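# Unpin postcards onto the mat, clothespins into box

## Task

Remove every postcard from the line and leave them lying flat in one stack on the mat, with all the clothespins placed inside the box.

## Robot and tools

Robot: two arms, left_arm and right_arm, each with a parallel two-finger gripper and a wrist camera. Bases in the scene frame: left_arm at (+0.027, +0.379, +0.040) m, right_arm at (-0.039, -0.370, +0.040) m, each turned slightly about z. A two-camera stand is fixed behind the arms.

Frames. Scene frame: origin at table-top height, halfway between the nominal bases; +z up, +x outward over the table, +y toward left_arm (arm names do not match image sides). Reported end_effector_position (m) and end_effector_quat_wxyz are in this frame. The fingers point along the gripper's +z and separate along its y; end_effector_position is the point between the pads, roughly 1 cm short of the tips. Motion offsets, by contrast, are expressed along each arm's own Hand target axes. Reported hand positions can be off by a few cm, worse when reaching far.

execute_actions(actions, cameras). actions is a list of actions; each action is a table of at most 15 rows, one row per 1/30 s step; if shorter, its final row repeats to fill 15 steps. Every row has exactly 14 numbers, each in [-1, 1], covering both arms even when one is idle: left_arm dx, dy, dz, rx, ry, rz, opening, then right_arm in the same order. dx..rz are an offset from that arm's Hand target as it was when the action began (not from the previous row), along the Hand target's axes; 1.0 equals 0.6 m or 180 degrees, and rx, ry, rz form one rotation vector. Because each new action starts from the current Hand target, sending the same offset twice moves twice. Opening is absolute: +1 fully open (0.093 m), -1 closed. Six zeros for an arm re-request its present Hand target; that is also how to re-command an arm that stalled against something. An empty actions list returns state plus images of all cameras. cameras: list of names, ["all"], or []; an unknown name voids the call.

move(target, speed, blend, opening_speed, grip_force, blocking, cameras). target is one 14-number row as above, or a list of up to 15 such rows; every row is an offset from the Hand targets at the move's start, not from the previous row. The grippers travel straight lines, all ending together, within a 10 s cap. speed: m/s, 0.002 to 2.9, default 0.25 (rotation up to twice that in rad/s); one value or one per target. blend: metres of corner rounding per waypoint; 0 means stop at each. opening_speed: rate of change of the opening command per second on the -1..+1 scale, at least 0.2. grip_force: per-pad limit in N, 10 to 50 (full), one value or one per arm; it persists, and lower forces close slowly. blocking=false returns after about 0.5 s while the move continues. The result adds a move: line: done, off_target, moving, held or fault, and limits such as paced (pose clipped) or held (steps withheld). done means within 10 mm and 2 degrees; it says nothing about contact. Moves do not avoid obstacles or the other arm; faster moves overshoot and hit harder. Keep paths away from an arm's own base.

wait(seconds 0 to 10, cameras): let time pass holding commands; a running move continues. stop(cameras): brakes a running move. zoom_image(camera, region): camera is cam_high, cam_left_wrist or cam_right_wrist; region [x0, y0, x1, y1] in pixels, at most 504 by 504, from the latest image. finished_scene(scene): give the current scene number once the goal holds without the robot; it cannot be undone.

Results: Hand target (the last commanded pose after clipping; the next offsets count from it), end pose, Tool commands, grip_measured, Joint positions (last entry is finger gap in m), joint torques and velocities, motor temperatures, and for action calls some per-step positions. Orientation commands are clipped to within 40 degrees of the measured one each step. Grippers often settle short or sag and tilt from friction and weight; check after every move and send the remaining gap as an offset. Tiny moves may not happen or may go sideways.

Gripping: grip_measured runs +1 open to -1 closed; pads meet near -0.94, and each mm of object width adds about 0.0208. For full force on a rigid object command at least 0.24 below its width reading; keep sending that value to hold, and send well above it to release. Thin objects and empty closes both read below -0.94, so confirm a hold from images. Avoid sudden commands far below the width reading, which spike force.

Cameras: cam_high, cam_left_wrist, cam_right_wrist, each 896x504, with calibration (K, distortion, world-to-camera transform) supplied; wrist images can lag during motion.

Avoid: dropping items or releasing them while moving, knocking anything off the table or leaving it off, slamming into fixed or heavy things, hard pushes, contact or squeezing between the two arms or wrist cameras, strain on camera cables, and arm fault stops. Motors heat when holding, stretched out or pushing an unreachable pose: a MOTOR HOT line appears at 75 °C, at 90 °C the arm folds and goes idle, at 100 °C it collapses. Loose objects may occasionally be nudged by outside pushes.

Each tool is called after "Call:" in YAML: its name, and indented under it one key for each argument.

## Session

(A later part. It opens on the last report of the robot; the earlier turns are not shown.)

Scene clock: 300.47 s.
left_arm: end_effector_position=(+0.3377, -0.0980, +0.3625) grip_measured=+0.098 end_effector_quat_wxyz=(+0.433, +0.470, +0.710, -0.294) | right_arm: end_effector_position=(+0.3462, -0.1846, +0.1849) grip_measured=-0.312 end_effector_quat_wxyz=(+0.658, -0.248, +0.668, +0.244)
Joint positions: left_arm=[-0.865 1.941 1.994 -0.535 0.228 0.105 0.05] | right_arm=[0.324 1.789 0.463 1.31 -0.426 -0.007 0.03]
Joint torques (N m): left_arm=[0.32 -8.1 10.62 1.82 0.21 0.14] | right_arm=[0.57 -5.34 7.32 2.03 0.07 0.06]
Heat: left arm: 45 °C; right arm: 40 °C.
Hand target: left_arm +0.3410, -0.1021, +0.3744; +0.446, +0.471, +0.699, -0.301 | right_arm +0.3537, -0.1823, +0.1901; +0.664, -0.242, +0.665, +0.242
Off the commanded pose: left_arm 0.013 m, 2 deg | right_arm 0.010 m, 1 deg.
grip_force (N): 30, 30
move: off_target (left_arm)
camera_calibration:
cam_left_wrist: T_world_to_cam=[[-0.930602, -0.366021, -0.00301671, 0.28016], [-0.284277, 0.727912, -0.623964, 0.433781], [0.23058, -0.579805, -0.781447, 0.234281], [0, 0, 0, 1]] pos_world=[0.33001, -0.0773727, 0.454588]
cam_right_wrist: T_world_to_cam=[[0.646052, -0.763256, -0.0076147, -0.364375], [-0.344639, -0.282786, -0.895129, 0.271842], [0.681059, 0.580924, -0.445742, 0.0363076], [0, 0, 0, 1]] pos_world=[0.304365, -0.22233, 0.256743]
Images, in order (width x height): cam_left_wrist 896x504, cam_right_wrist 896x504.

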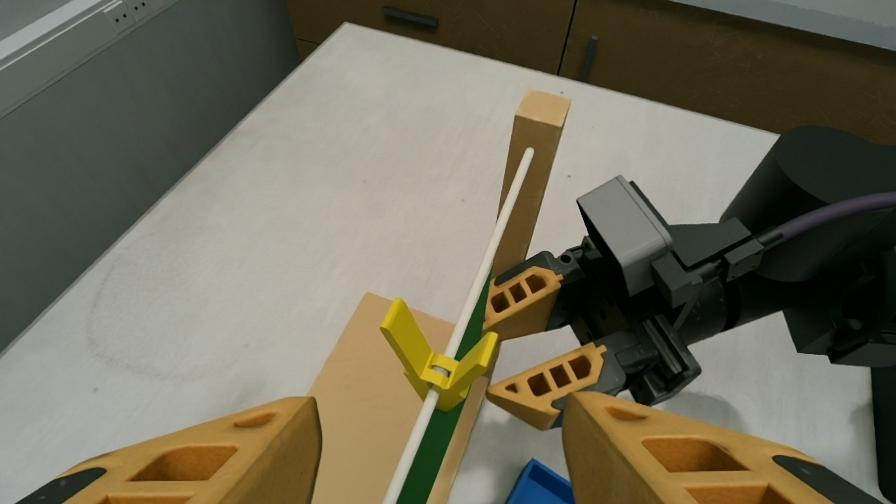

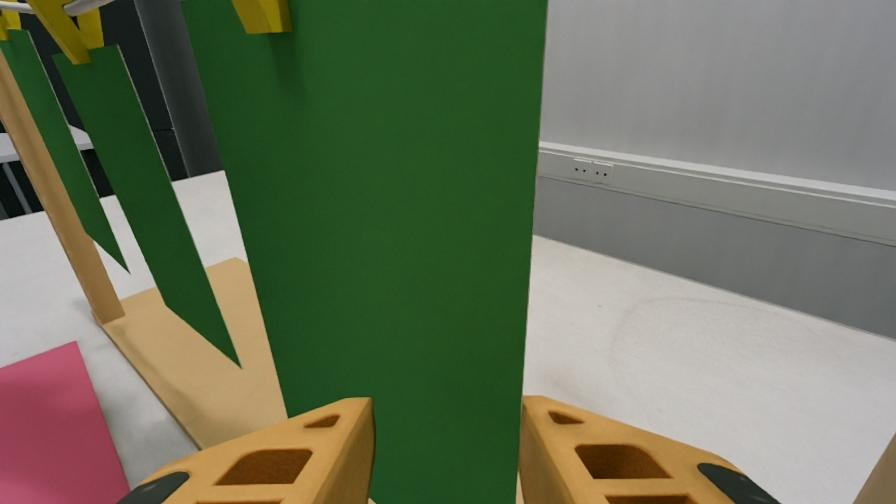

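Call:
move:
  target: [0,0,0,0,0,0,0.1,0,0,0,0,0,0,-1]
  grip_force: [30,15]
  cameras: ["cam_left_wrist","cam_right_wrist"]

Call:
zoom_image:
  camera: "cam_left_wrist"
  region: [360, 220, 640, 440]

Scene clock: 310.50 s.
left_arm: end_effector_position=(+0.3377, -0.0980, +0.3625) grip_measured=+0.098 end_effector_quat_wxyz=(+0.433, +0.470, +0.710, -0.294) | right_arm: end_effector_position=(+0.3489, -0.1859, +0.1863) grip_measured=-0.970 end_effector_quat_wxyz=(+0.661, -0.243, +0.668, +0.240)
Joint positions: left_arm=[-0.865 1.941 1.994 -0.535 0.228 0.105 0.05] | right_arm=[0.324 1.789 0.469 1.307 -0.413 -0.007 0]
Joint torques (N m): left_arm=[0.35 -8.08 10.58 1.82 0.17 0.14] | right_arm=[0.57 -5.31 6.87 2.06 -0.05 0.04]
Heat: left arm: 45 °C; right arm: 40 °C.
Hand target: left_arm +0.3410, -0.1021, +0.3744; +0.446, +0.471, +0.699, -0.301 | right_arm +0.3537, -0.1823, +0.1901; +0.664, -0.242, +0.665, +0.242
Off the commanded pose: left_arm 0.013 m, 2 deg | right_arm 0.007 m, 1 deg.
grip_force (N): 30, 15
move: off_target (left_arm)
camera_calibration:
cam_left_wrist: T_world_to_cam=[[-0.930602, -0.366021, -0.00301671, 0.28016], [-0.284277, 0.727912, -0.623964, 0.433781], [0.23058, -0.579805, -0.781447, 0.234281], [0, 0, 0, 1]] pos_world=[0.33001, -0.0773727, 0.454588]
cam_right_wrist: T_world_to_cam=[[0.636101, -0.771581, -0.0061693, -0.365414], [-0.345522, -0.277685, -0.896385, 0.275236], [0.68992, 0.572323, -0.443234, 0.0306593], [0, 0, 0, 1]] pos_world=[0.306388, -0.223065, 0.258053]
Images, in order (width x height): cam_left_wrist 896x504, cam_right_wrist 896x504.

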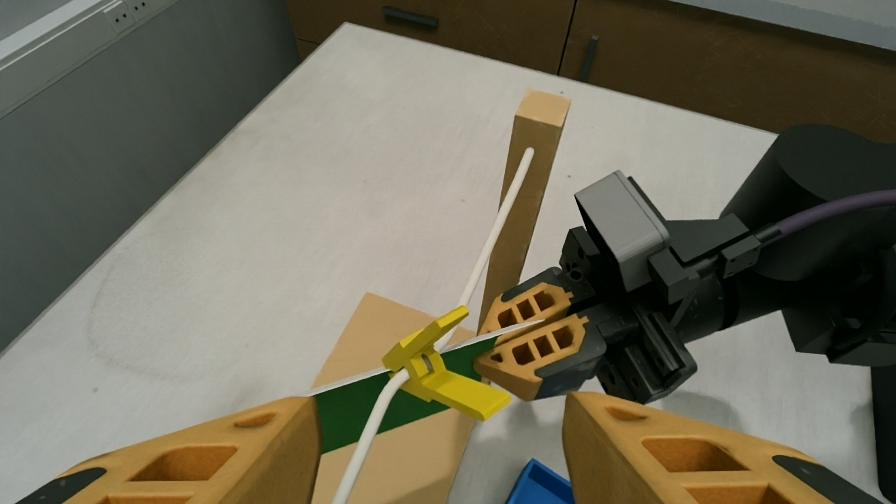

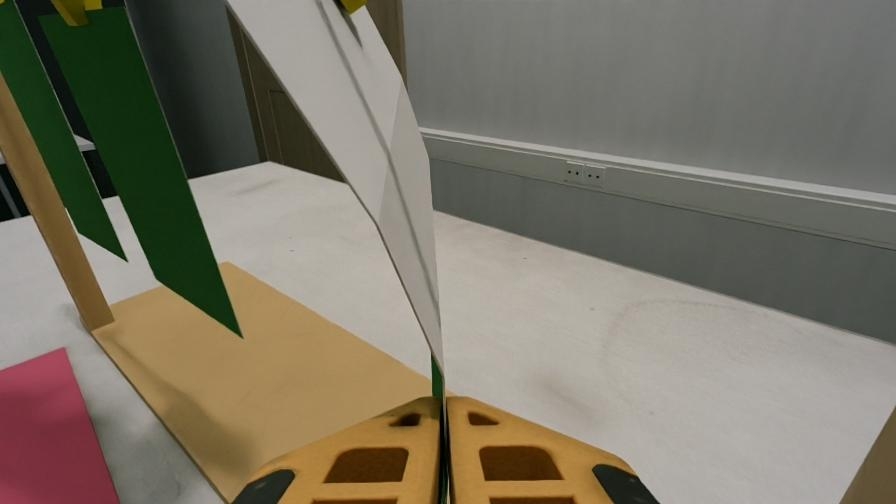

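Scaled by 1.800 from the camera's 896x504 image, which has a finer 1280x720 frame.

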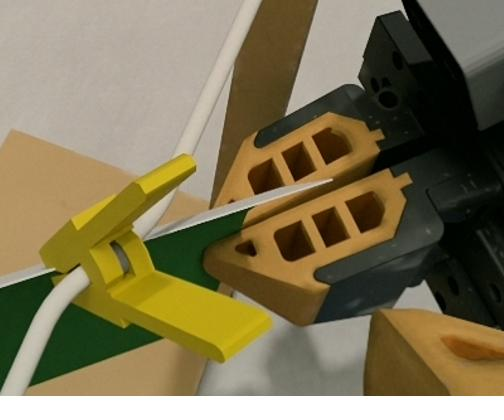

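Call:
move:
  target: [0,0,0,0,0,0,0.1,0.06,0,0,0,0,0,-1]
  grip_force: [30,35]
  speed: 0.08
  cameras: ["cam_left_wrist","cam_right_wrist"]

Call:
zoom_image:
  camera: "cam_left_wrist"
  region: [360, 220, 640, 440]

Scene clock: 323.90 s.
left_arm: end_effector_position=(+0.3377, -0.0980, +0.3625) grip_measured=+0.098 end_effector_quat_wxyz=(+0.433, +0.470, +0.710, -0.294) | right_arm: end_effector_position=(+0.3522, -0.1850, +0.1478) grip_measured=-0.988 end_effector_quat_wxyz=(+0.654, -0.243, +0.676, +0.240)
Joint positions: left_arm=[-0.865 1.941 1.994 -0.535 0.228 0.105 0.05] | right_arm=[0.324 1.979 0.469 1.477 -0.413 -0.007 0]
Joint torques (N m): left_arm=[0.38 -8.08 10.59 1.85 0.18 0.14] | right_arm=[0.59 -6.05 4.67 2.4 -0.07 0.05]
Heat: left arm: 46 °C; right arm: 40 °C.
Hand target: left_arm +0.3410, -0.1021, +0.3744; +0.446, +0.471, +0.699, -0.301 | right_arm +0.3537, -0.1823, +0.1542; +0.664, -0.242, +0.665, +0.242
Off the commanded pose: left_arm 0.013 m, 2 deg | right_arm 0.007 m, 2 deg.
grip_force (N): 30, 35
move: off_target (left_arm)
camera_calibration:
cam_left_wrist: T_world_to_cam=[[-0.930602, -0.366021, -0.00301671, 0.28016], [-0.284277, 0.727912, -0.623964, 0.433781], [0.23058, -0.579805, -0.781447, 0.234281], [0, 0, 0, 1]] pos_world=[0.33001, -0.0773727, 0.454588]
cam_right_wrist: T_world_to_cam=[[0.635314, -0.772124, -0.0141539, -0.365749], [-0.363101, -0.282488, -0.887895, 0.246081], [0.681567, 0.569232, -0.459828, 0.0155988], [0, 0, 0, 1]] pos_world=[0.311086, -0.221768, 0.22049]
Images, in order (width x height): cam_left_wrist 896x504, cam_right_wrist 896x504.

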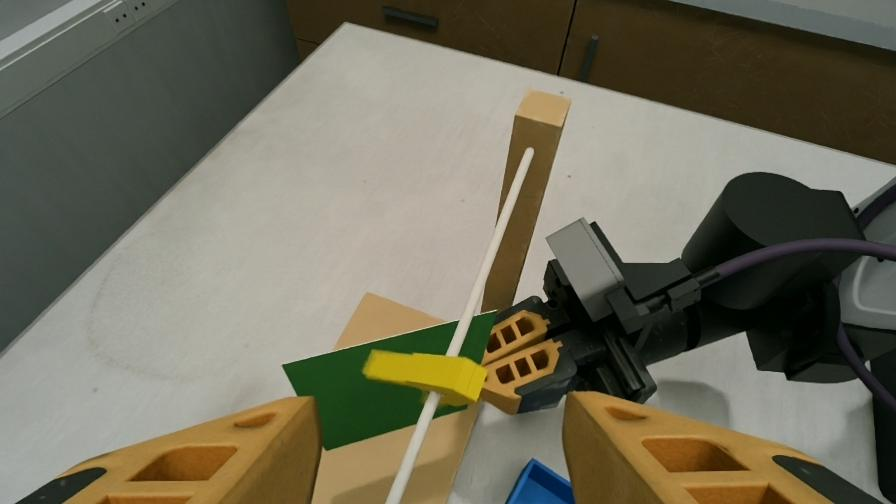

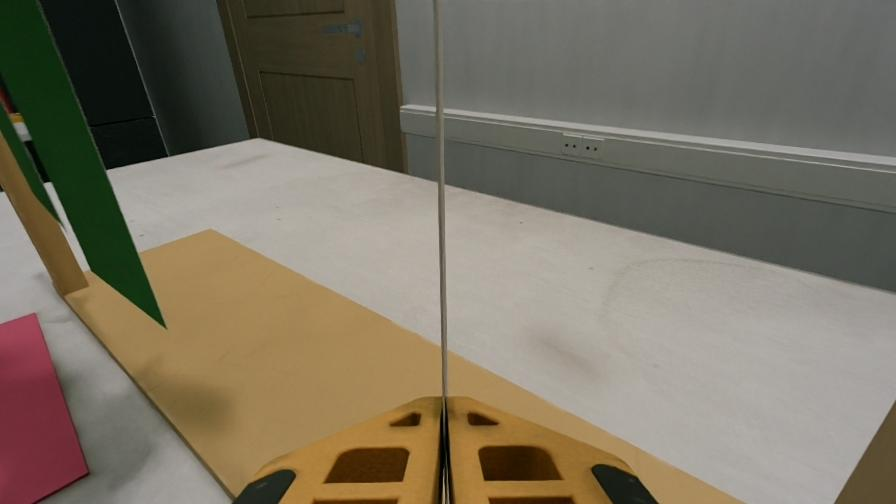

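Scaled by 1.800 from the camera's 896x504 image, which has a finer 1280x720 frame.

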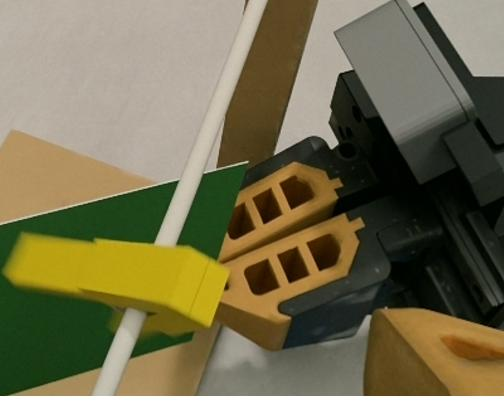

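Call:
move:
  target:
    - [0,0,0,0,0,0,0.1,0,0,-0.2,0,0,0,-1]
    - [0,0,0,0,0,0,0.1,0.01,0.426,0.121,-0.310,-0.1008,-0.5185,-1]
  speed: 0.2
  blend: [0.04,0]
  cameras: ["all"]

Scene clock: 355.53 s.
left_arm: end_effector_position=(+0.3377, -0.0980, +0.3625) grip_measured=+0.098 end_effector_quat_wxyz=(+0.433, +0.470, +0.710, -0.294) | right_arm: end_effector_position=(+0.2409, +0.0531, +0.1419) grip_measured=-0.988 end_effector_quat_wxyz=(-0.533, +0.846, -0.032, +0.006)
Joint positions: left_arm=[-0.865 1.941 1.994 -0.535 0.228 0.105 0.05] | right_arm=[0.822 1.944 1.092 0.276 -0.654 -1.921 0]
Joint torques (N m): left_arm=[0.35 -8.23 10.62 1.85 0.18 0.13] | right_arm=[0.39 -7.9 9.32 1.73 -0.29 -0.06]
Heat: left arm: 47 °C; right arm: 43 °C.
Hand target: left_arm +0.3410, -0.1021, +0.3744; +0.446, +0.471, +0.699, -0.301 | right_arm +0.2450, +0.0601, +0.1485; -0.537, +0.843, -0.022, +0.014
Off the commanded pose: left_arm 0.013 m, 2 deg | right_arm 0.010 m, 2 deg.
grip_force (N): 30, 35
move: off_target (left_arm)
camera_calibration:
cam_left_wrist: T_world_to_cam=[[-0.930602, -0.366021, -0.00301671, 0.28016], [-0.284277, 0.727912, -0.623964, 0.433781], [0.23058, -0.579805, -0.781447, 0.234281], [0, 0, 0, 1]] pos_world=[0.33001, -0.0773727, 0.454588]
cam_right_wrist: T_world_to_cam=[[0.0544231, 0.422601, 0.90468, -0.165168], [0.880604, -0.447427, 0.156031, -0.171234], [0.470717, 0.788174, -0.396495, -0.0165443], [0, 0, 0, 1]] pos_world=[0.167566, 0.00622529, 0.169582]

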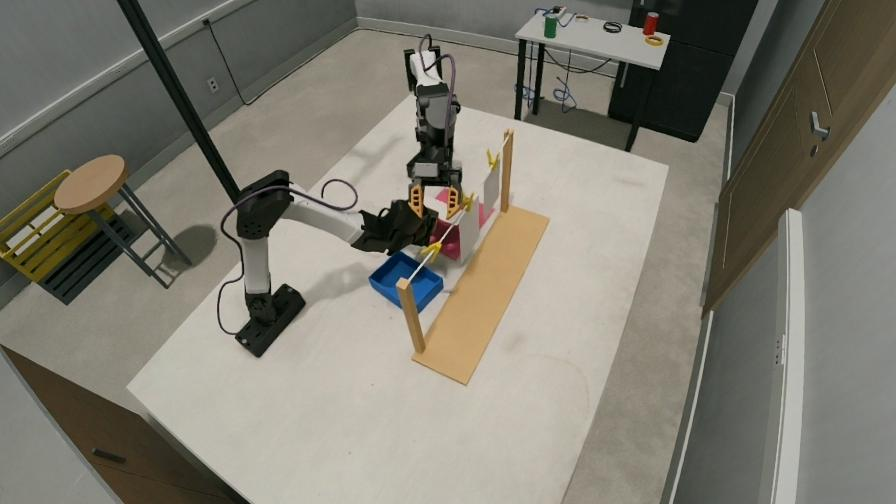

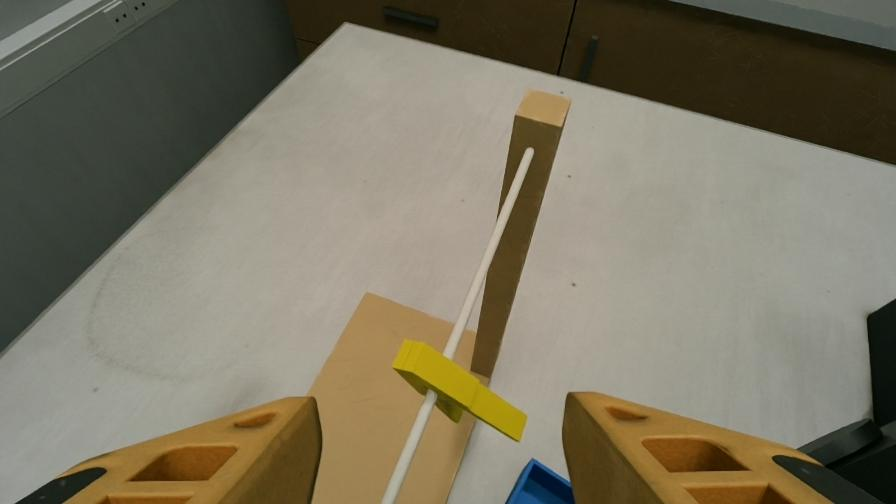

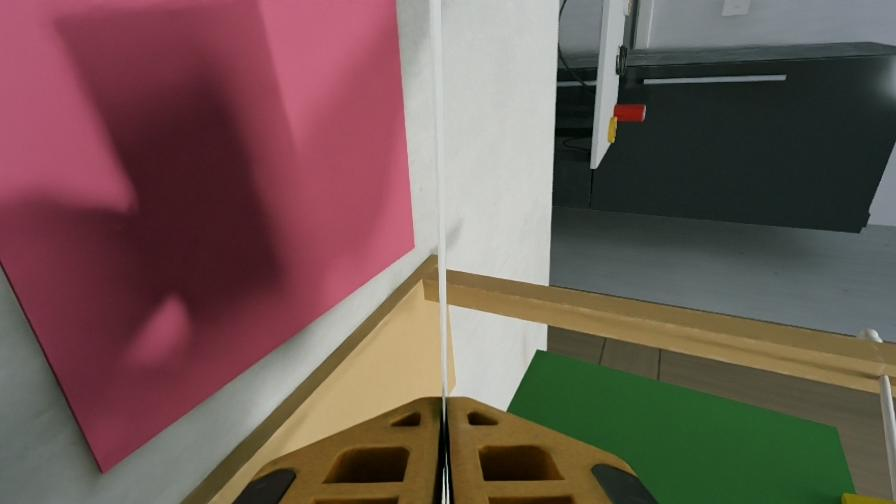

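Call:
move:
  target: [0,0,0,0,0,0,0.1,-0.016,0.076,0.158,0.039,0,0,-1]
  speed: 0.15
  cameras: ["all"]

Call:
zoom_image:
  camera: "cam_high"
  region: [360, 130, 560, 300]

Scene clock: 391.17 s.
left_arm: end_effector_position=(+0.3377, -0.0980, +0.3625) grip_measured=+0.098 end_effector_quat_wxyz=(+0.433, +0.470, +0.710, -0.294) | right_arm: end_effector_position=(+0.2352, +0.1185, +0.0588) grip_measured=-0.988 end_effector_quat_wxyz=(-0.576, +0.817, -0.021, +0.011)
Joint positions: left_arm=[-0.865 1.941 1.994 -0.535 0.228 0.105 0.05] | right_arm=[0.929 2.333 1.182 0.732 -0.594 -1.807 0]
Joint torques (N m): left_arm=[0.34 -8.18 10.59 1.87 0.18 0.13] | right_arm=[0.49 -9.66 7.92 2.13 -0.21 0.22]
Motor temperatures (°C): left_arm=[23 36 48 41 24 25 22] | right_arm=[23 35 42 40 24 25 24]
Heat: left arm: 48 °C; right arm: 42 °C.
Hand target: left_arm +0.3410, -0.1021, +0.3744; +0.446, +0.471, +0.699, -0.301 | right_arm +0.2389, +0.1273, +0.0673; -0.588, +0.808, -0.021, +0.015
Off the commanded pose: left_arm 0.013 m, 2 deg | right_arm 0.013 m, 2 deg.
grip_force (N): 30, 35
move: off_target (left_arm, right_arm)
camera_calibration:
cam_left_wrist: T_world_to_cam=[[-0.930602, -0.366021, -0.00301671, 0.28016], [-0.284277, 0.727912, -0.623964, 0.433781], [0.23058, -0.579805, -0.781447, 0.234281], [0, 0, 0, 1]] pos_world=[0.33001, -0.0773727, 0.454588]
cam_right_wrist: T_world_to_cam=[[0.0298516, 0.328644, 0.943982, -0.102614], [0.882046, -0.452934, 0.129794, -0.122177], [0.470217, 0.828761, -0.3034, -0.108512], [0, 0, 0, 1]] pos_world=[0.161853, 0.0683156, 0.0798011]

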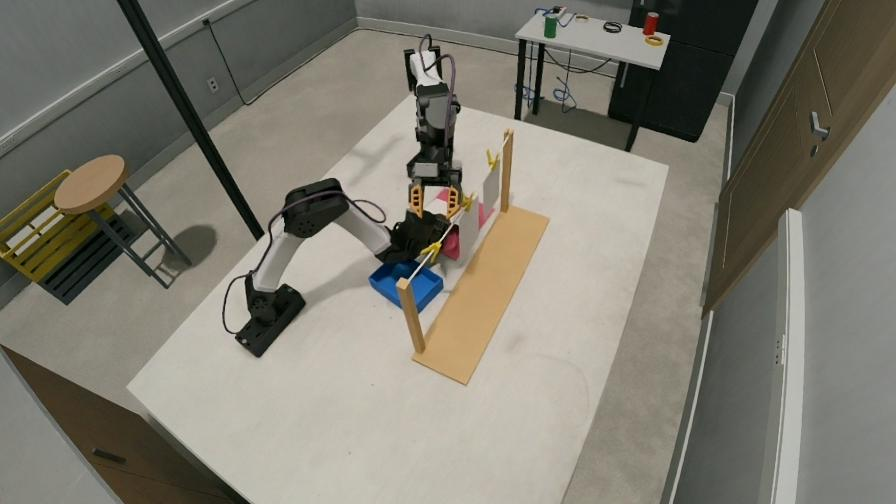

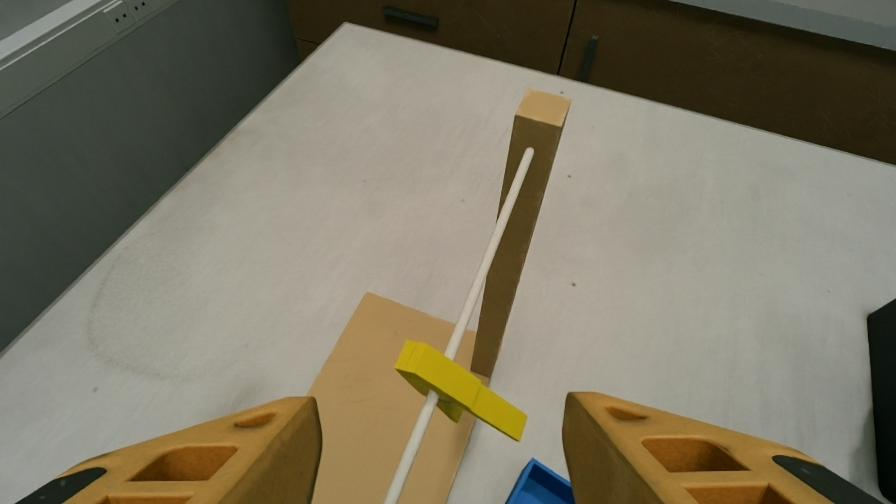

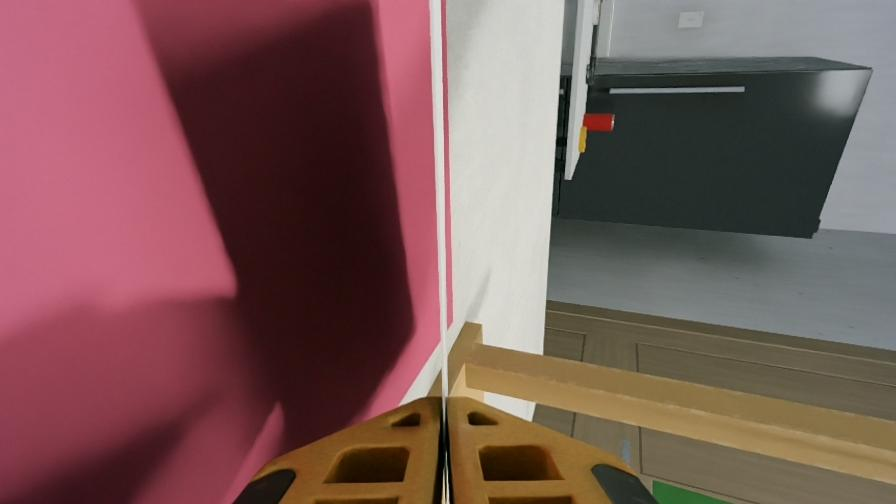

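Scaled by 2.520 from the camera's 896x504 image, which has a finer 1280x720 frame.

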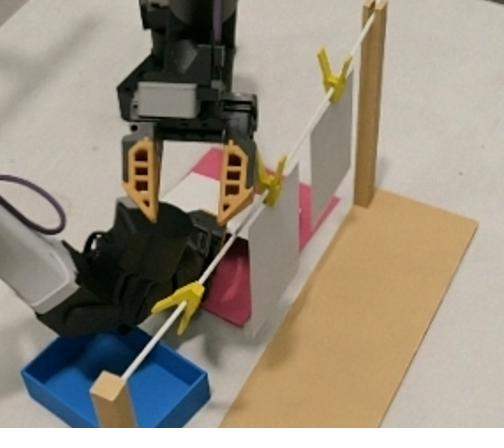

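Call:
move:
  target:
    - [0,0,0,0,0,0,0.1,0,0.0396,0.0128,0,0,0,-1]
    - [0,0,0,0,0,0,0.1,0,0.0396,0.0128,0,0,0,-0.66]
    - [0,0,0,0,0,0,0.1,0.0086,0.0906,-0.1455,0,0,0,-0.66]
    - [0,0,0,0,0,0,0.1,0.0086,-0.0678,-0.196,0,0,0,-0.66]
  speed: [0.06,0.06,0.08,0.2]
  cameras: ["all"]

Call:
zoom_image:
  camera: "cam_high"
  region: [360, 130, 560, 300]

Scene clock: 408.47 s.
left_arm: end_effector_position=(+0.3377, -0.0980, +0.3625) grip_measured=+0.098 end_effector_quat_wxyz=(+0.433, +0.470, +0.710, -0.294) | right_arm: end_effector_position=(+0.2317, +0.0247, +0.1214) grip_measured=-0.662 end_effector_quat_wxyz=(-0.574, +0.818, -0.035, +0.000)
Joint positions: left_arm=[-0.865 1.941 1.994 -0.535 0.228 0.105 0.05] | right_arm=[0.769 1.952 0.884 0.588 -0.738 -1.865 0.013]
Joint torques (N m): left_arm=[0.34 -8.14 10.62 1.85 0.15 0.13] | right_arm=[-0.83 -10.48 7.99 1.77 -0.39 -0.07]
Heat: left arm: 48 °C; right arm: 42 °C.
Hand target: left_arm +0.3410, -0.1021, +0.3744; +0.446, +0.471, +0.699, -0.301 | right_arm +0.2388, +0.0277, +0.1419; -0.588, +0.809, -0.022, +0.015
Off the commanded pose: left_arm 0.013 m, 2 deg | right_arm 0.022 m, 3 deg.
grip_force (N): 30, 35
move: off_target (left_arm, right_arm)
camera_calibration:
cam_left_wrist: T_world_to_cam=[[-0.930602, -0.366021, -0.00301671, 0.28016], [-0.284277, 0.727912, -0.623964, 0.433781], [0.23058, -0.579805, -0.781447, 0.234281], [0, 0, 0, 1]] pos_world=[0.33001, -0.0773727, 0.454588]
cam_right_wrist: T_world_to_cam=[[0.0644447, 0.331468, 0.941263, -0.138628], [0.881243, -0.461486, 0.102178, -0.165903], [0.468249, 0.822897, -0.321845, -0.00731784], [0, 0, 0, 1]] pos_world=[0.158561, -0.0245895, 0.145082]

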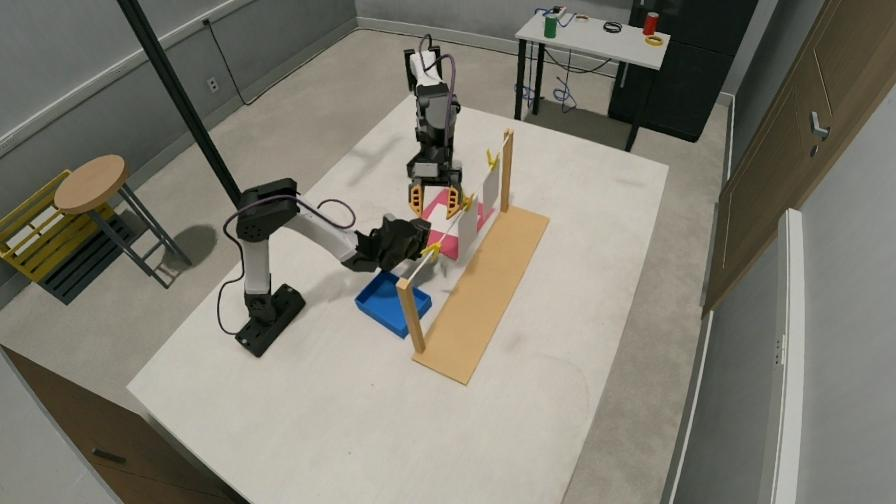

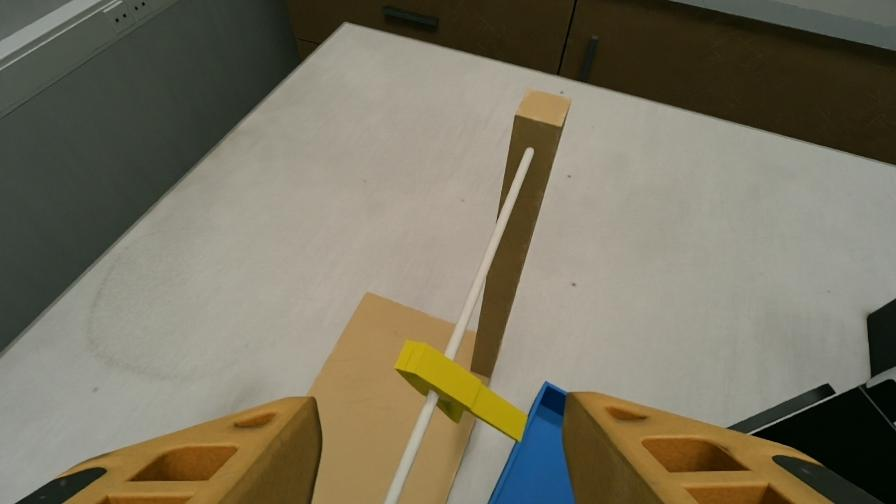

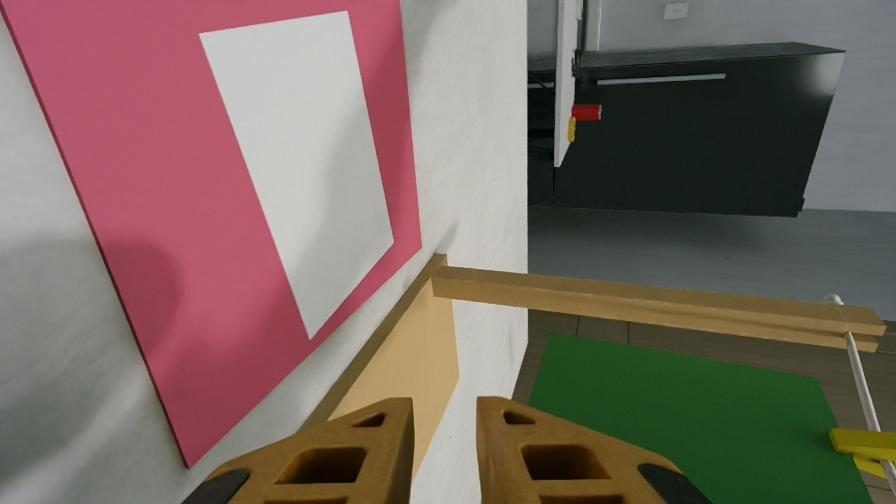

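Scaled by 2.520 from the camera's 896x504 image, which has a finer 1280x720 frame.

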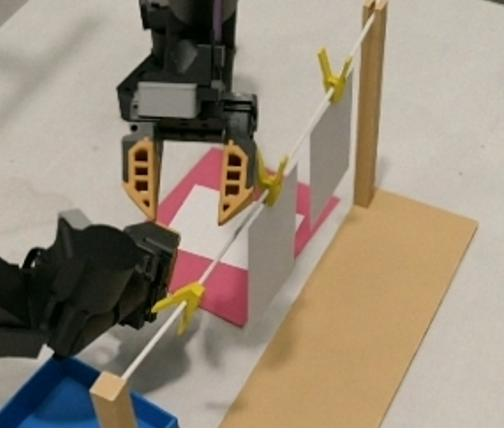

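Call:
zoom_image:
  camera: "cam_left_wrist"
  region: [360, 310, 560, 460]

Call:
zoom_image:
  camera: "cam_high"
  region: [405, 220, 465, 280]

Scaled by 2.520 from the camera's 896x504 image, which has a finer 1280x720 frame.

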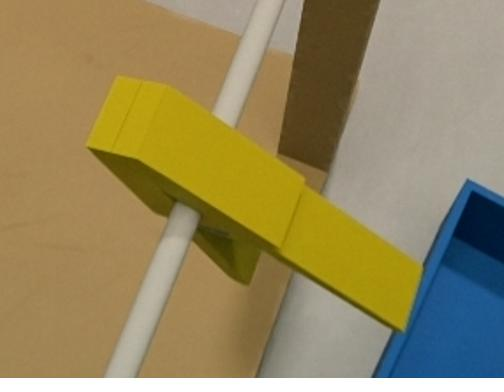

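Scaled by 8.400 from the camera's 896x504 image, which has a finer 1280x720 frame.

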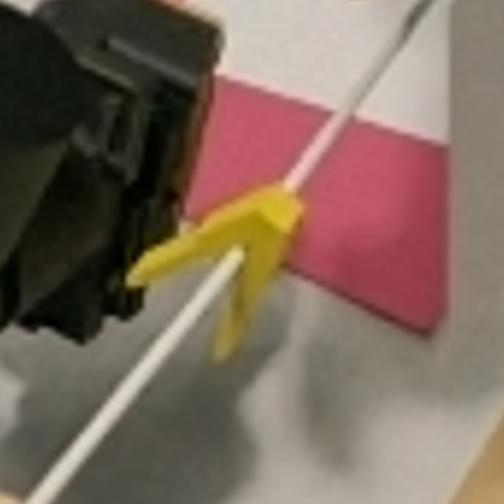

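Call:
move:
  target: [-0.045,0,-0.121,0,0,0,0.1,0.0367,-0.0393,-0.343,0.186,0.378,-0.007,0.8]
  speed: 0.2
  cameras: ["all"]

Call:
zoom_image:
  camera: "cam_right_wrist"
  region: [200, 0, 700, 500]

Scene clock: 451.67 s.
left_arm: end_effector_position=(+0.3260, -0.0612, +0.3859) grip_measured=+0.098 end_effector_quat_wxyz=(+0.408, +0.476, +0.725, -0.287) | right_arm: end_effector_position=(+0.2556, -0.1597, +0.2086) grip_measured=+0.798 end_effector_quat_wxyz=(+0.597, -0.566, +0.364, -0.436)
Joint positions: left_arm=[-0.831 1.871 2.051 -0.728 0.261 0.123 0.05] | right_arm=[0.863 1.617 0.205 1.516 0.453 -1.676 0.084]
Joint torques (N m): left_arm=[0.7 -12.74 10.11 1.79 0.18 0.11] | right_arm=[0.76 -6.08 3.93 2.68 -0.05 0.22]
Motor temperatures (°C): left_arm=[23 37 49 42 24 25 22] | right_arm=[23 40 40 40 24 25 24]
Heat: left arm: 49 °C; right arm: 40 °C.
Hand target: left_arm +0.3207, -0.0517, +0.4293; +0.445, +0.472, +0.699, -0.301 | right_arm +0.2510, -0.1617, +0.2278; +0.671, -0.470, +0.329, -0.470
Off the commanded pose: left_arm 0.045 m, 5 deg | right_arm 0.020 m, 15 deg.
joint sent to its limit (right arm) — joint 4 (wrist pitch), upper limit. The joint targets are off in orientation, not in position.
grip_force (N): 30, 35
move: off_target (left_arm, right_arm)
camera_calibration:
cam_left_wrist: T_world_to_cam=[[-0.931529, -0.363337, 0.015517, 0.276195], [-0.304976, 0.757236, -0.577567, 0.408925], [0.198102, -0.542753, -0.816196, 0.302965], [0, 0, 0, 1]] pos_world=[0.321978, -0.0448655, 0.479174]
cam_right_wrist: T_world_to_cam=[[-0.113111, 0.0118633, 0.993512, -0.177729], [-0.0807821, -0.996728, 0.00270469, -0.0999289], [0.990293, -0.079952, 0.113699, -0.207132], [0, 0, 0, 1]] pos_world=[0.176946, -0.114054, 0.200397]

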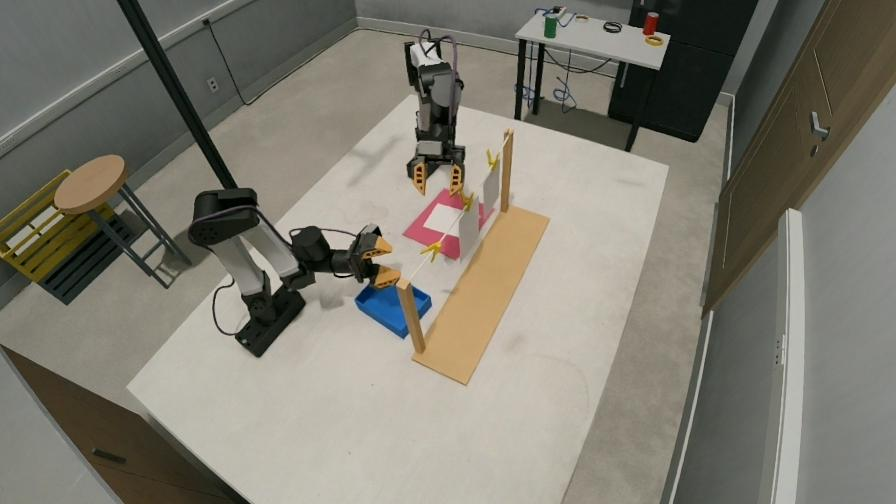

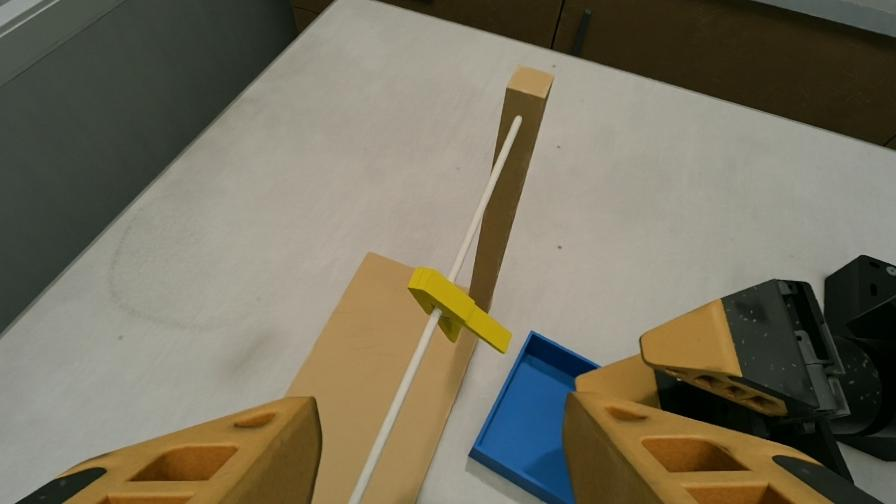

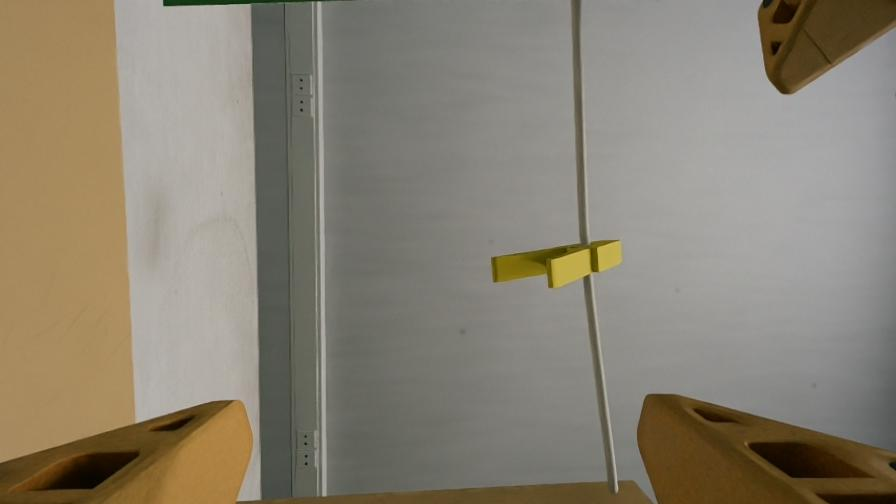

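Scaled by 1.008 from the camera's 896x504 image, which has a finer 1280x720 frame.

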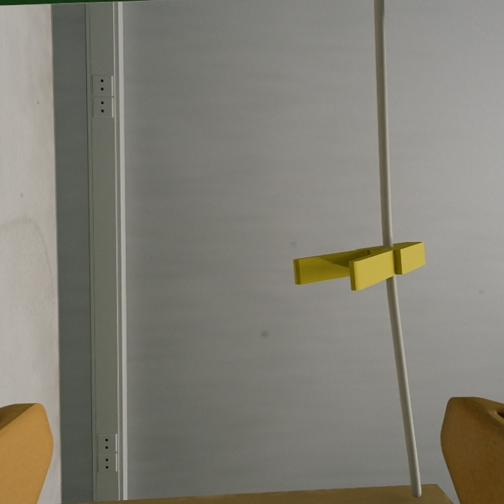

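Call:
move:
  target:
    - [0.14,-0.154,-0.103,0,0,0,0.3,0.187,-0.0887,-0.1365,-0.087,0.087,0.4945,0]
    - [0.2907,-0.0483,0.1652,-0.415,-0.132,0.553,0.3,0.187,-0.0887,-0.1365,-0.087,0.087,0.4945,0]
  speed: 0.3
  blend: [0.03,0]
  cameras: ["all"]

Call:
zoom_image:
  camera: "cam_high"
  region: [360, 170, 560, 340]

Scene clock: 494.50 s.
left_arm: end_effector_position=(+0.2988, -0.0789, +0.1823) grip_measured=+0.298 end_effector_quat_wxyz=(+0.628, +0.661, +0.096, +0.399) | right_arm: end_effector_position=(+0.2014, -0.2992, +0.2303) grip_measured=+0.001 end_effector_quat_wxyz=(+0.683, -0.128, +0.710, +0.117)
Joint positions: left_arm=[-1.052 2.16 0.883 1.388 -0.249 2.02 0.06] | right_arm=[0.198 0.182 0.095 0.046 -0.189 -0.016 0.045]
Joint torques (N m): left_arm=[0.84 -7.69 7.09 3.49 0.13 0.05] | right_arm=[-0.84 0.69 10.76 2.16 -0.2 0.12]
Motor temperatures (°C): left_arm=[23 39 47 47 23 25 22] | right_arm=[23 34 38 46 24 25 24]
Heat: left arm: 47 °C; right arm: 46 °C.
Hand target: left_arm +0.2997, -0.0776, +0.2294; +0.777, +0.417, +0.066, +0.467 | right_arm +0.2001, -0.2998, +0.2500; +0.697, -0.123, +0.696, +0.123
Off the commanded pose: left_arm 0.047 m, 34 deg | right_arm 0.020 m, 2 deg.
joint sent to its limit (left arm) — joint 4 (wrist pitch), upper limit. The joint targets are off in orientation, not in position.
grip_force (N): 30, 35
move: off_target (left_arm, right_arm)
camera_calibration:
cam_left_wrist: T_world_to_cam=[[0.380894, 0.21461, -0.899368, 0.0678085], [0.325141, 0.879478, 0.347566, -0.0508065], [0.865565, -0.424807, 0.265209, -0.254732], [0, 0, 0, 1]] pos_world=[0.211178, -0.0780811, 0.146201]
cam_right_wrist: T_world_to_cam=[[0.332956, -0.942942, 0.00105864, -0.350631], [-0.441629, -0.156932, -0.883366, 0.284708], [0.833129, 0.293655, -0.468682, 0.110504], [0, 0, 0, 1]] pos_world=[0.150416, -0.318394, 0.303664]

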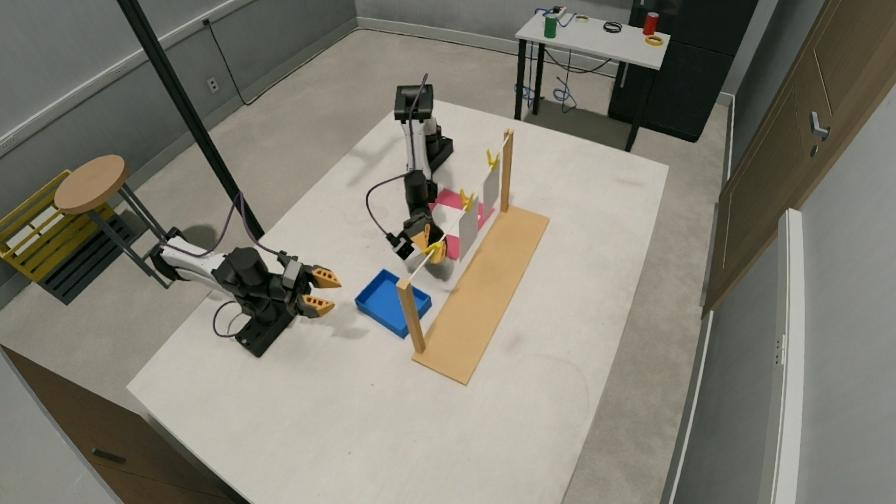

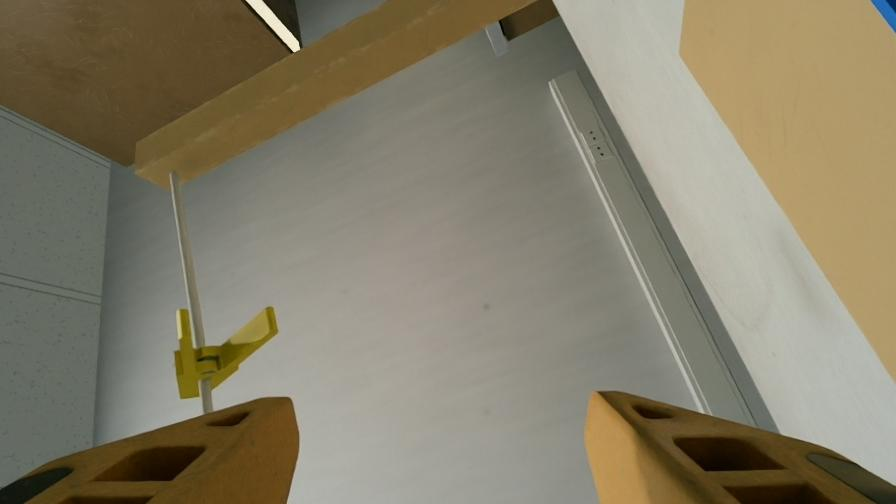

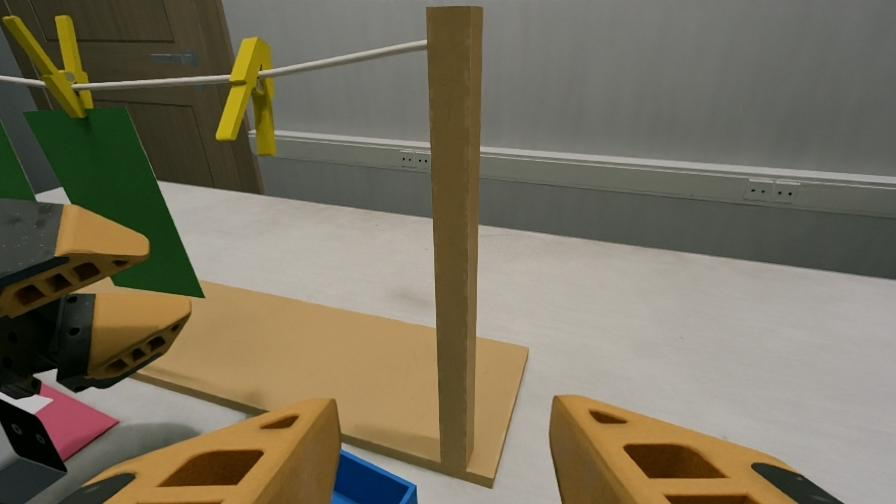

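Scaled by 2.520 from the camera's 896x504 image, which has a finer 1280x720 frame.

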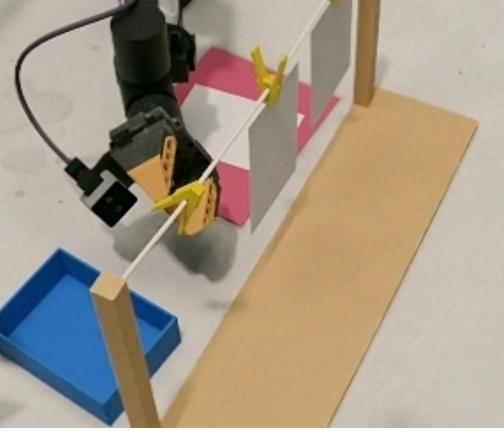

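Call:
move:
  target:
    - [0.037,0.141,-0.12,0.282,0.0523,-0.6225,0.05,0,0,0,0,0,0,0]
    - [0.0545,0.0503,0.0355,0.282,0.0523,-0.6225,0.05,0,0,0,0,0,0,0]
  speed: [0.35,0.15]
  cameras: ["all"]

Call:
zoom_image:
  camera: "cam_right_wrist"
  region: [0, 0, 500, 300]

Scene clock: 530.63 s.
left_arm: end_effector_position=(+0.3031, -0.0534, +0.2620) grip_measured=+0.052 end_effector_quat_wxyz=(+0.576, +0.399, +0.598, -0.390) | right_arm: end_effector_position=(+0.2014, -0.2992, +0.2302) grip_measured=+0.001 end_effector_quat_wxyz=(+0.683, -0.128, +0.710, +0.117)
Joint positions: left_arm=[-0.854 1.751 0.906 0.811 0.269 0.002 0.048] | right_arm=[0.198 0.182 0.095 0.045 -0.189 -0.016 0.045]
Joint torques (N m): left_arm=[0.42 -6.27 9.61 2 0.05 0.01] | right_arm=[-0.85 0.69 10.8 2.16 -0.2 0.12]
Motor temperatures (°C): left_arm=[23 38 43 63 23 25 22] | right_arm=[23 31 44 44 24 25 24]
Heat: left arm: 63 °C; right arm: 44 °C.
Hand target: left_arm +0.3082, -0.0580, +0.2738; +0.586, +0.395, +0.587, -0.395 | right_arm +0.2001, -0.2998, +0.2500; +0.697, -0.123, +0.696, +0.123
Off the commanded pose: left_arm 0.014 m, 2 deg | right_arm 0.020 m, 2 deg.
grip_force (N): 30, 35
move: off_target (left_arm, right_arm)
camera_calibration:
cam_left_wrist: T_world_to_cam=[[-0.930139, -0.366933, -0.0141901, 0.266804], [-0.15144, 0.418516, -0.895495, 0.343276], [0.334526, -0.830786, -0.444846, 0.0565122], [0, 0, 0, 1]] pos_world=[0.281246, 0.00118235, 0.336327]
cam_right_wrist: T_world_to_cam=[[0.332995, -0.942928, 0.00099321, -0.350645], [-0.441936, -0.157, -0.883201, 0.284638], [0.832951, 0.293663, -0.468994, 0.110498], [0, 0, 0, 1]] pos_world=[0.150515, -0.318394, 0.303563]

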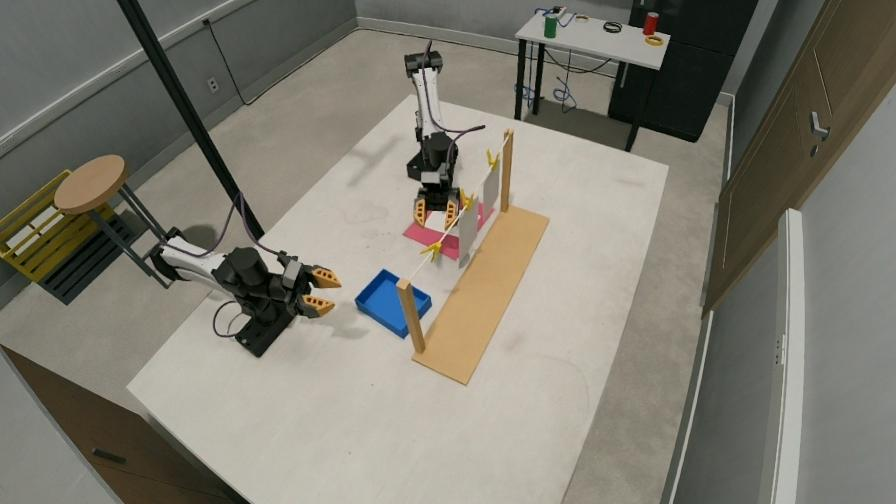

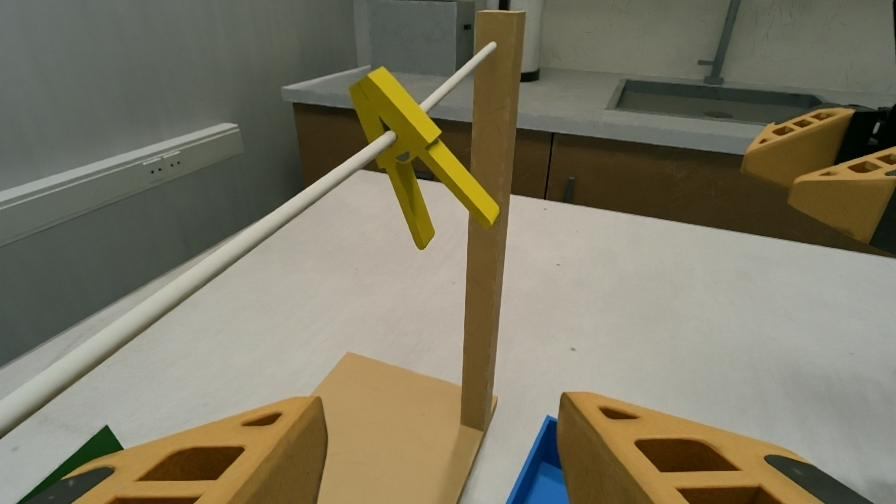

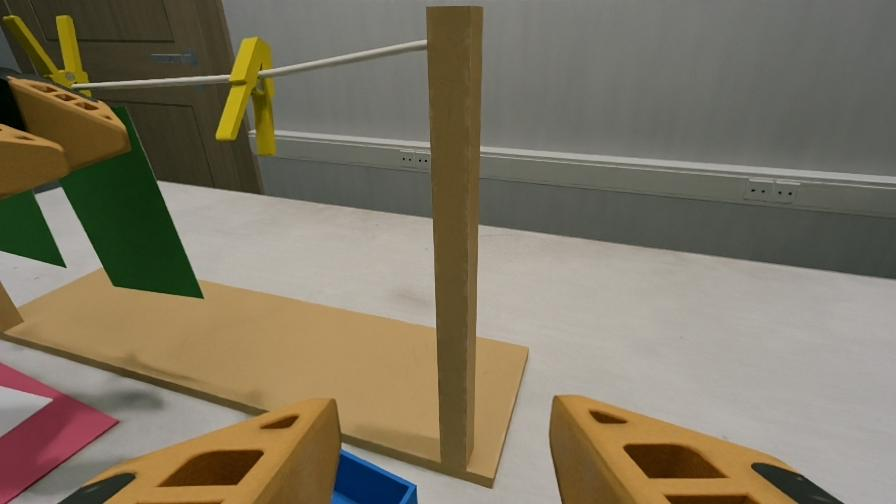

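Scaled by 1.008 from the camera's 896x504 image, which has a finer 1280x720 frame.

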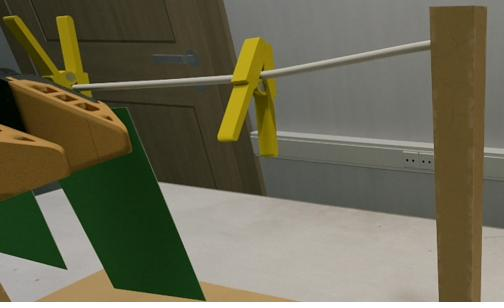

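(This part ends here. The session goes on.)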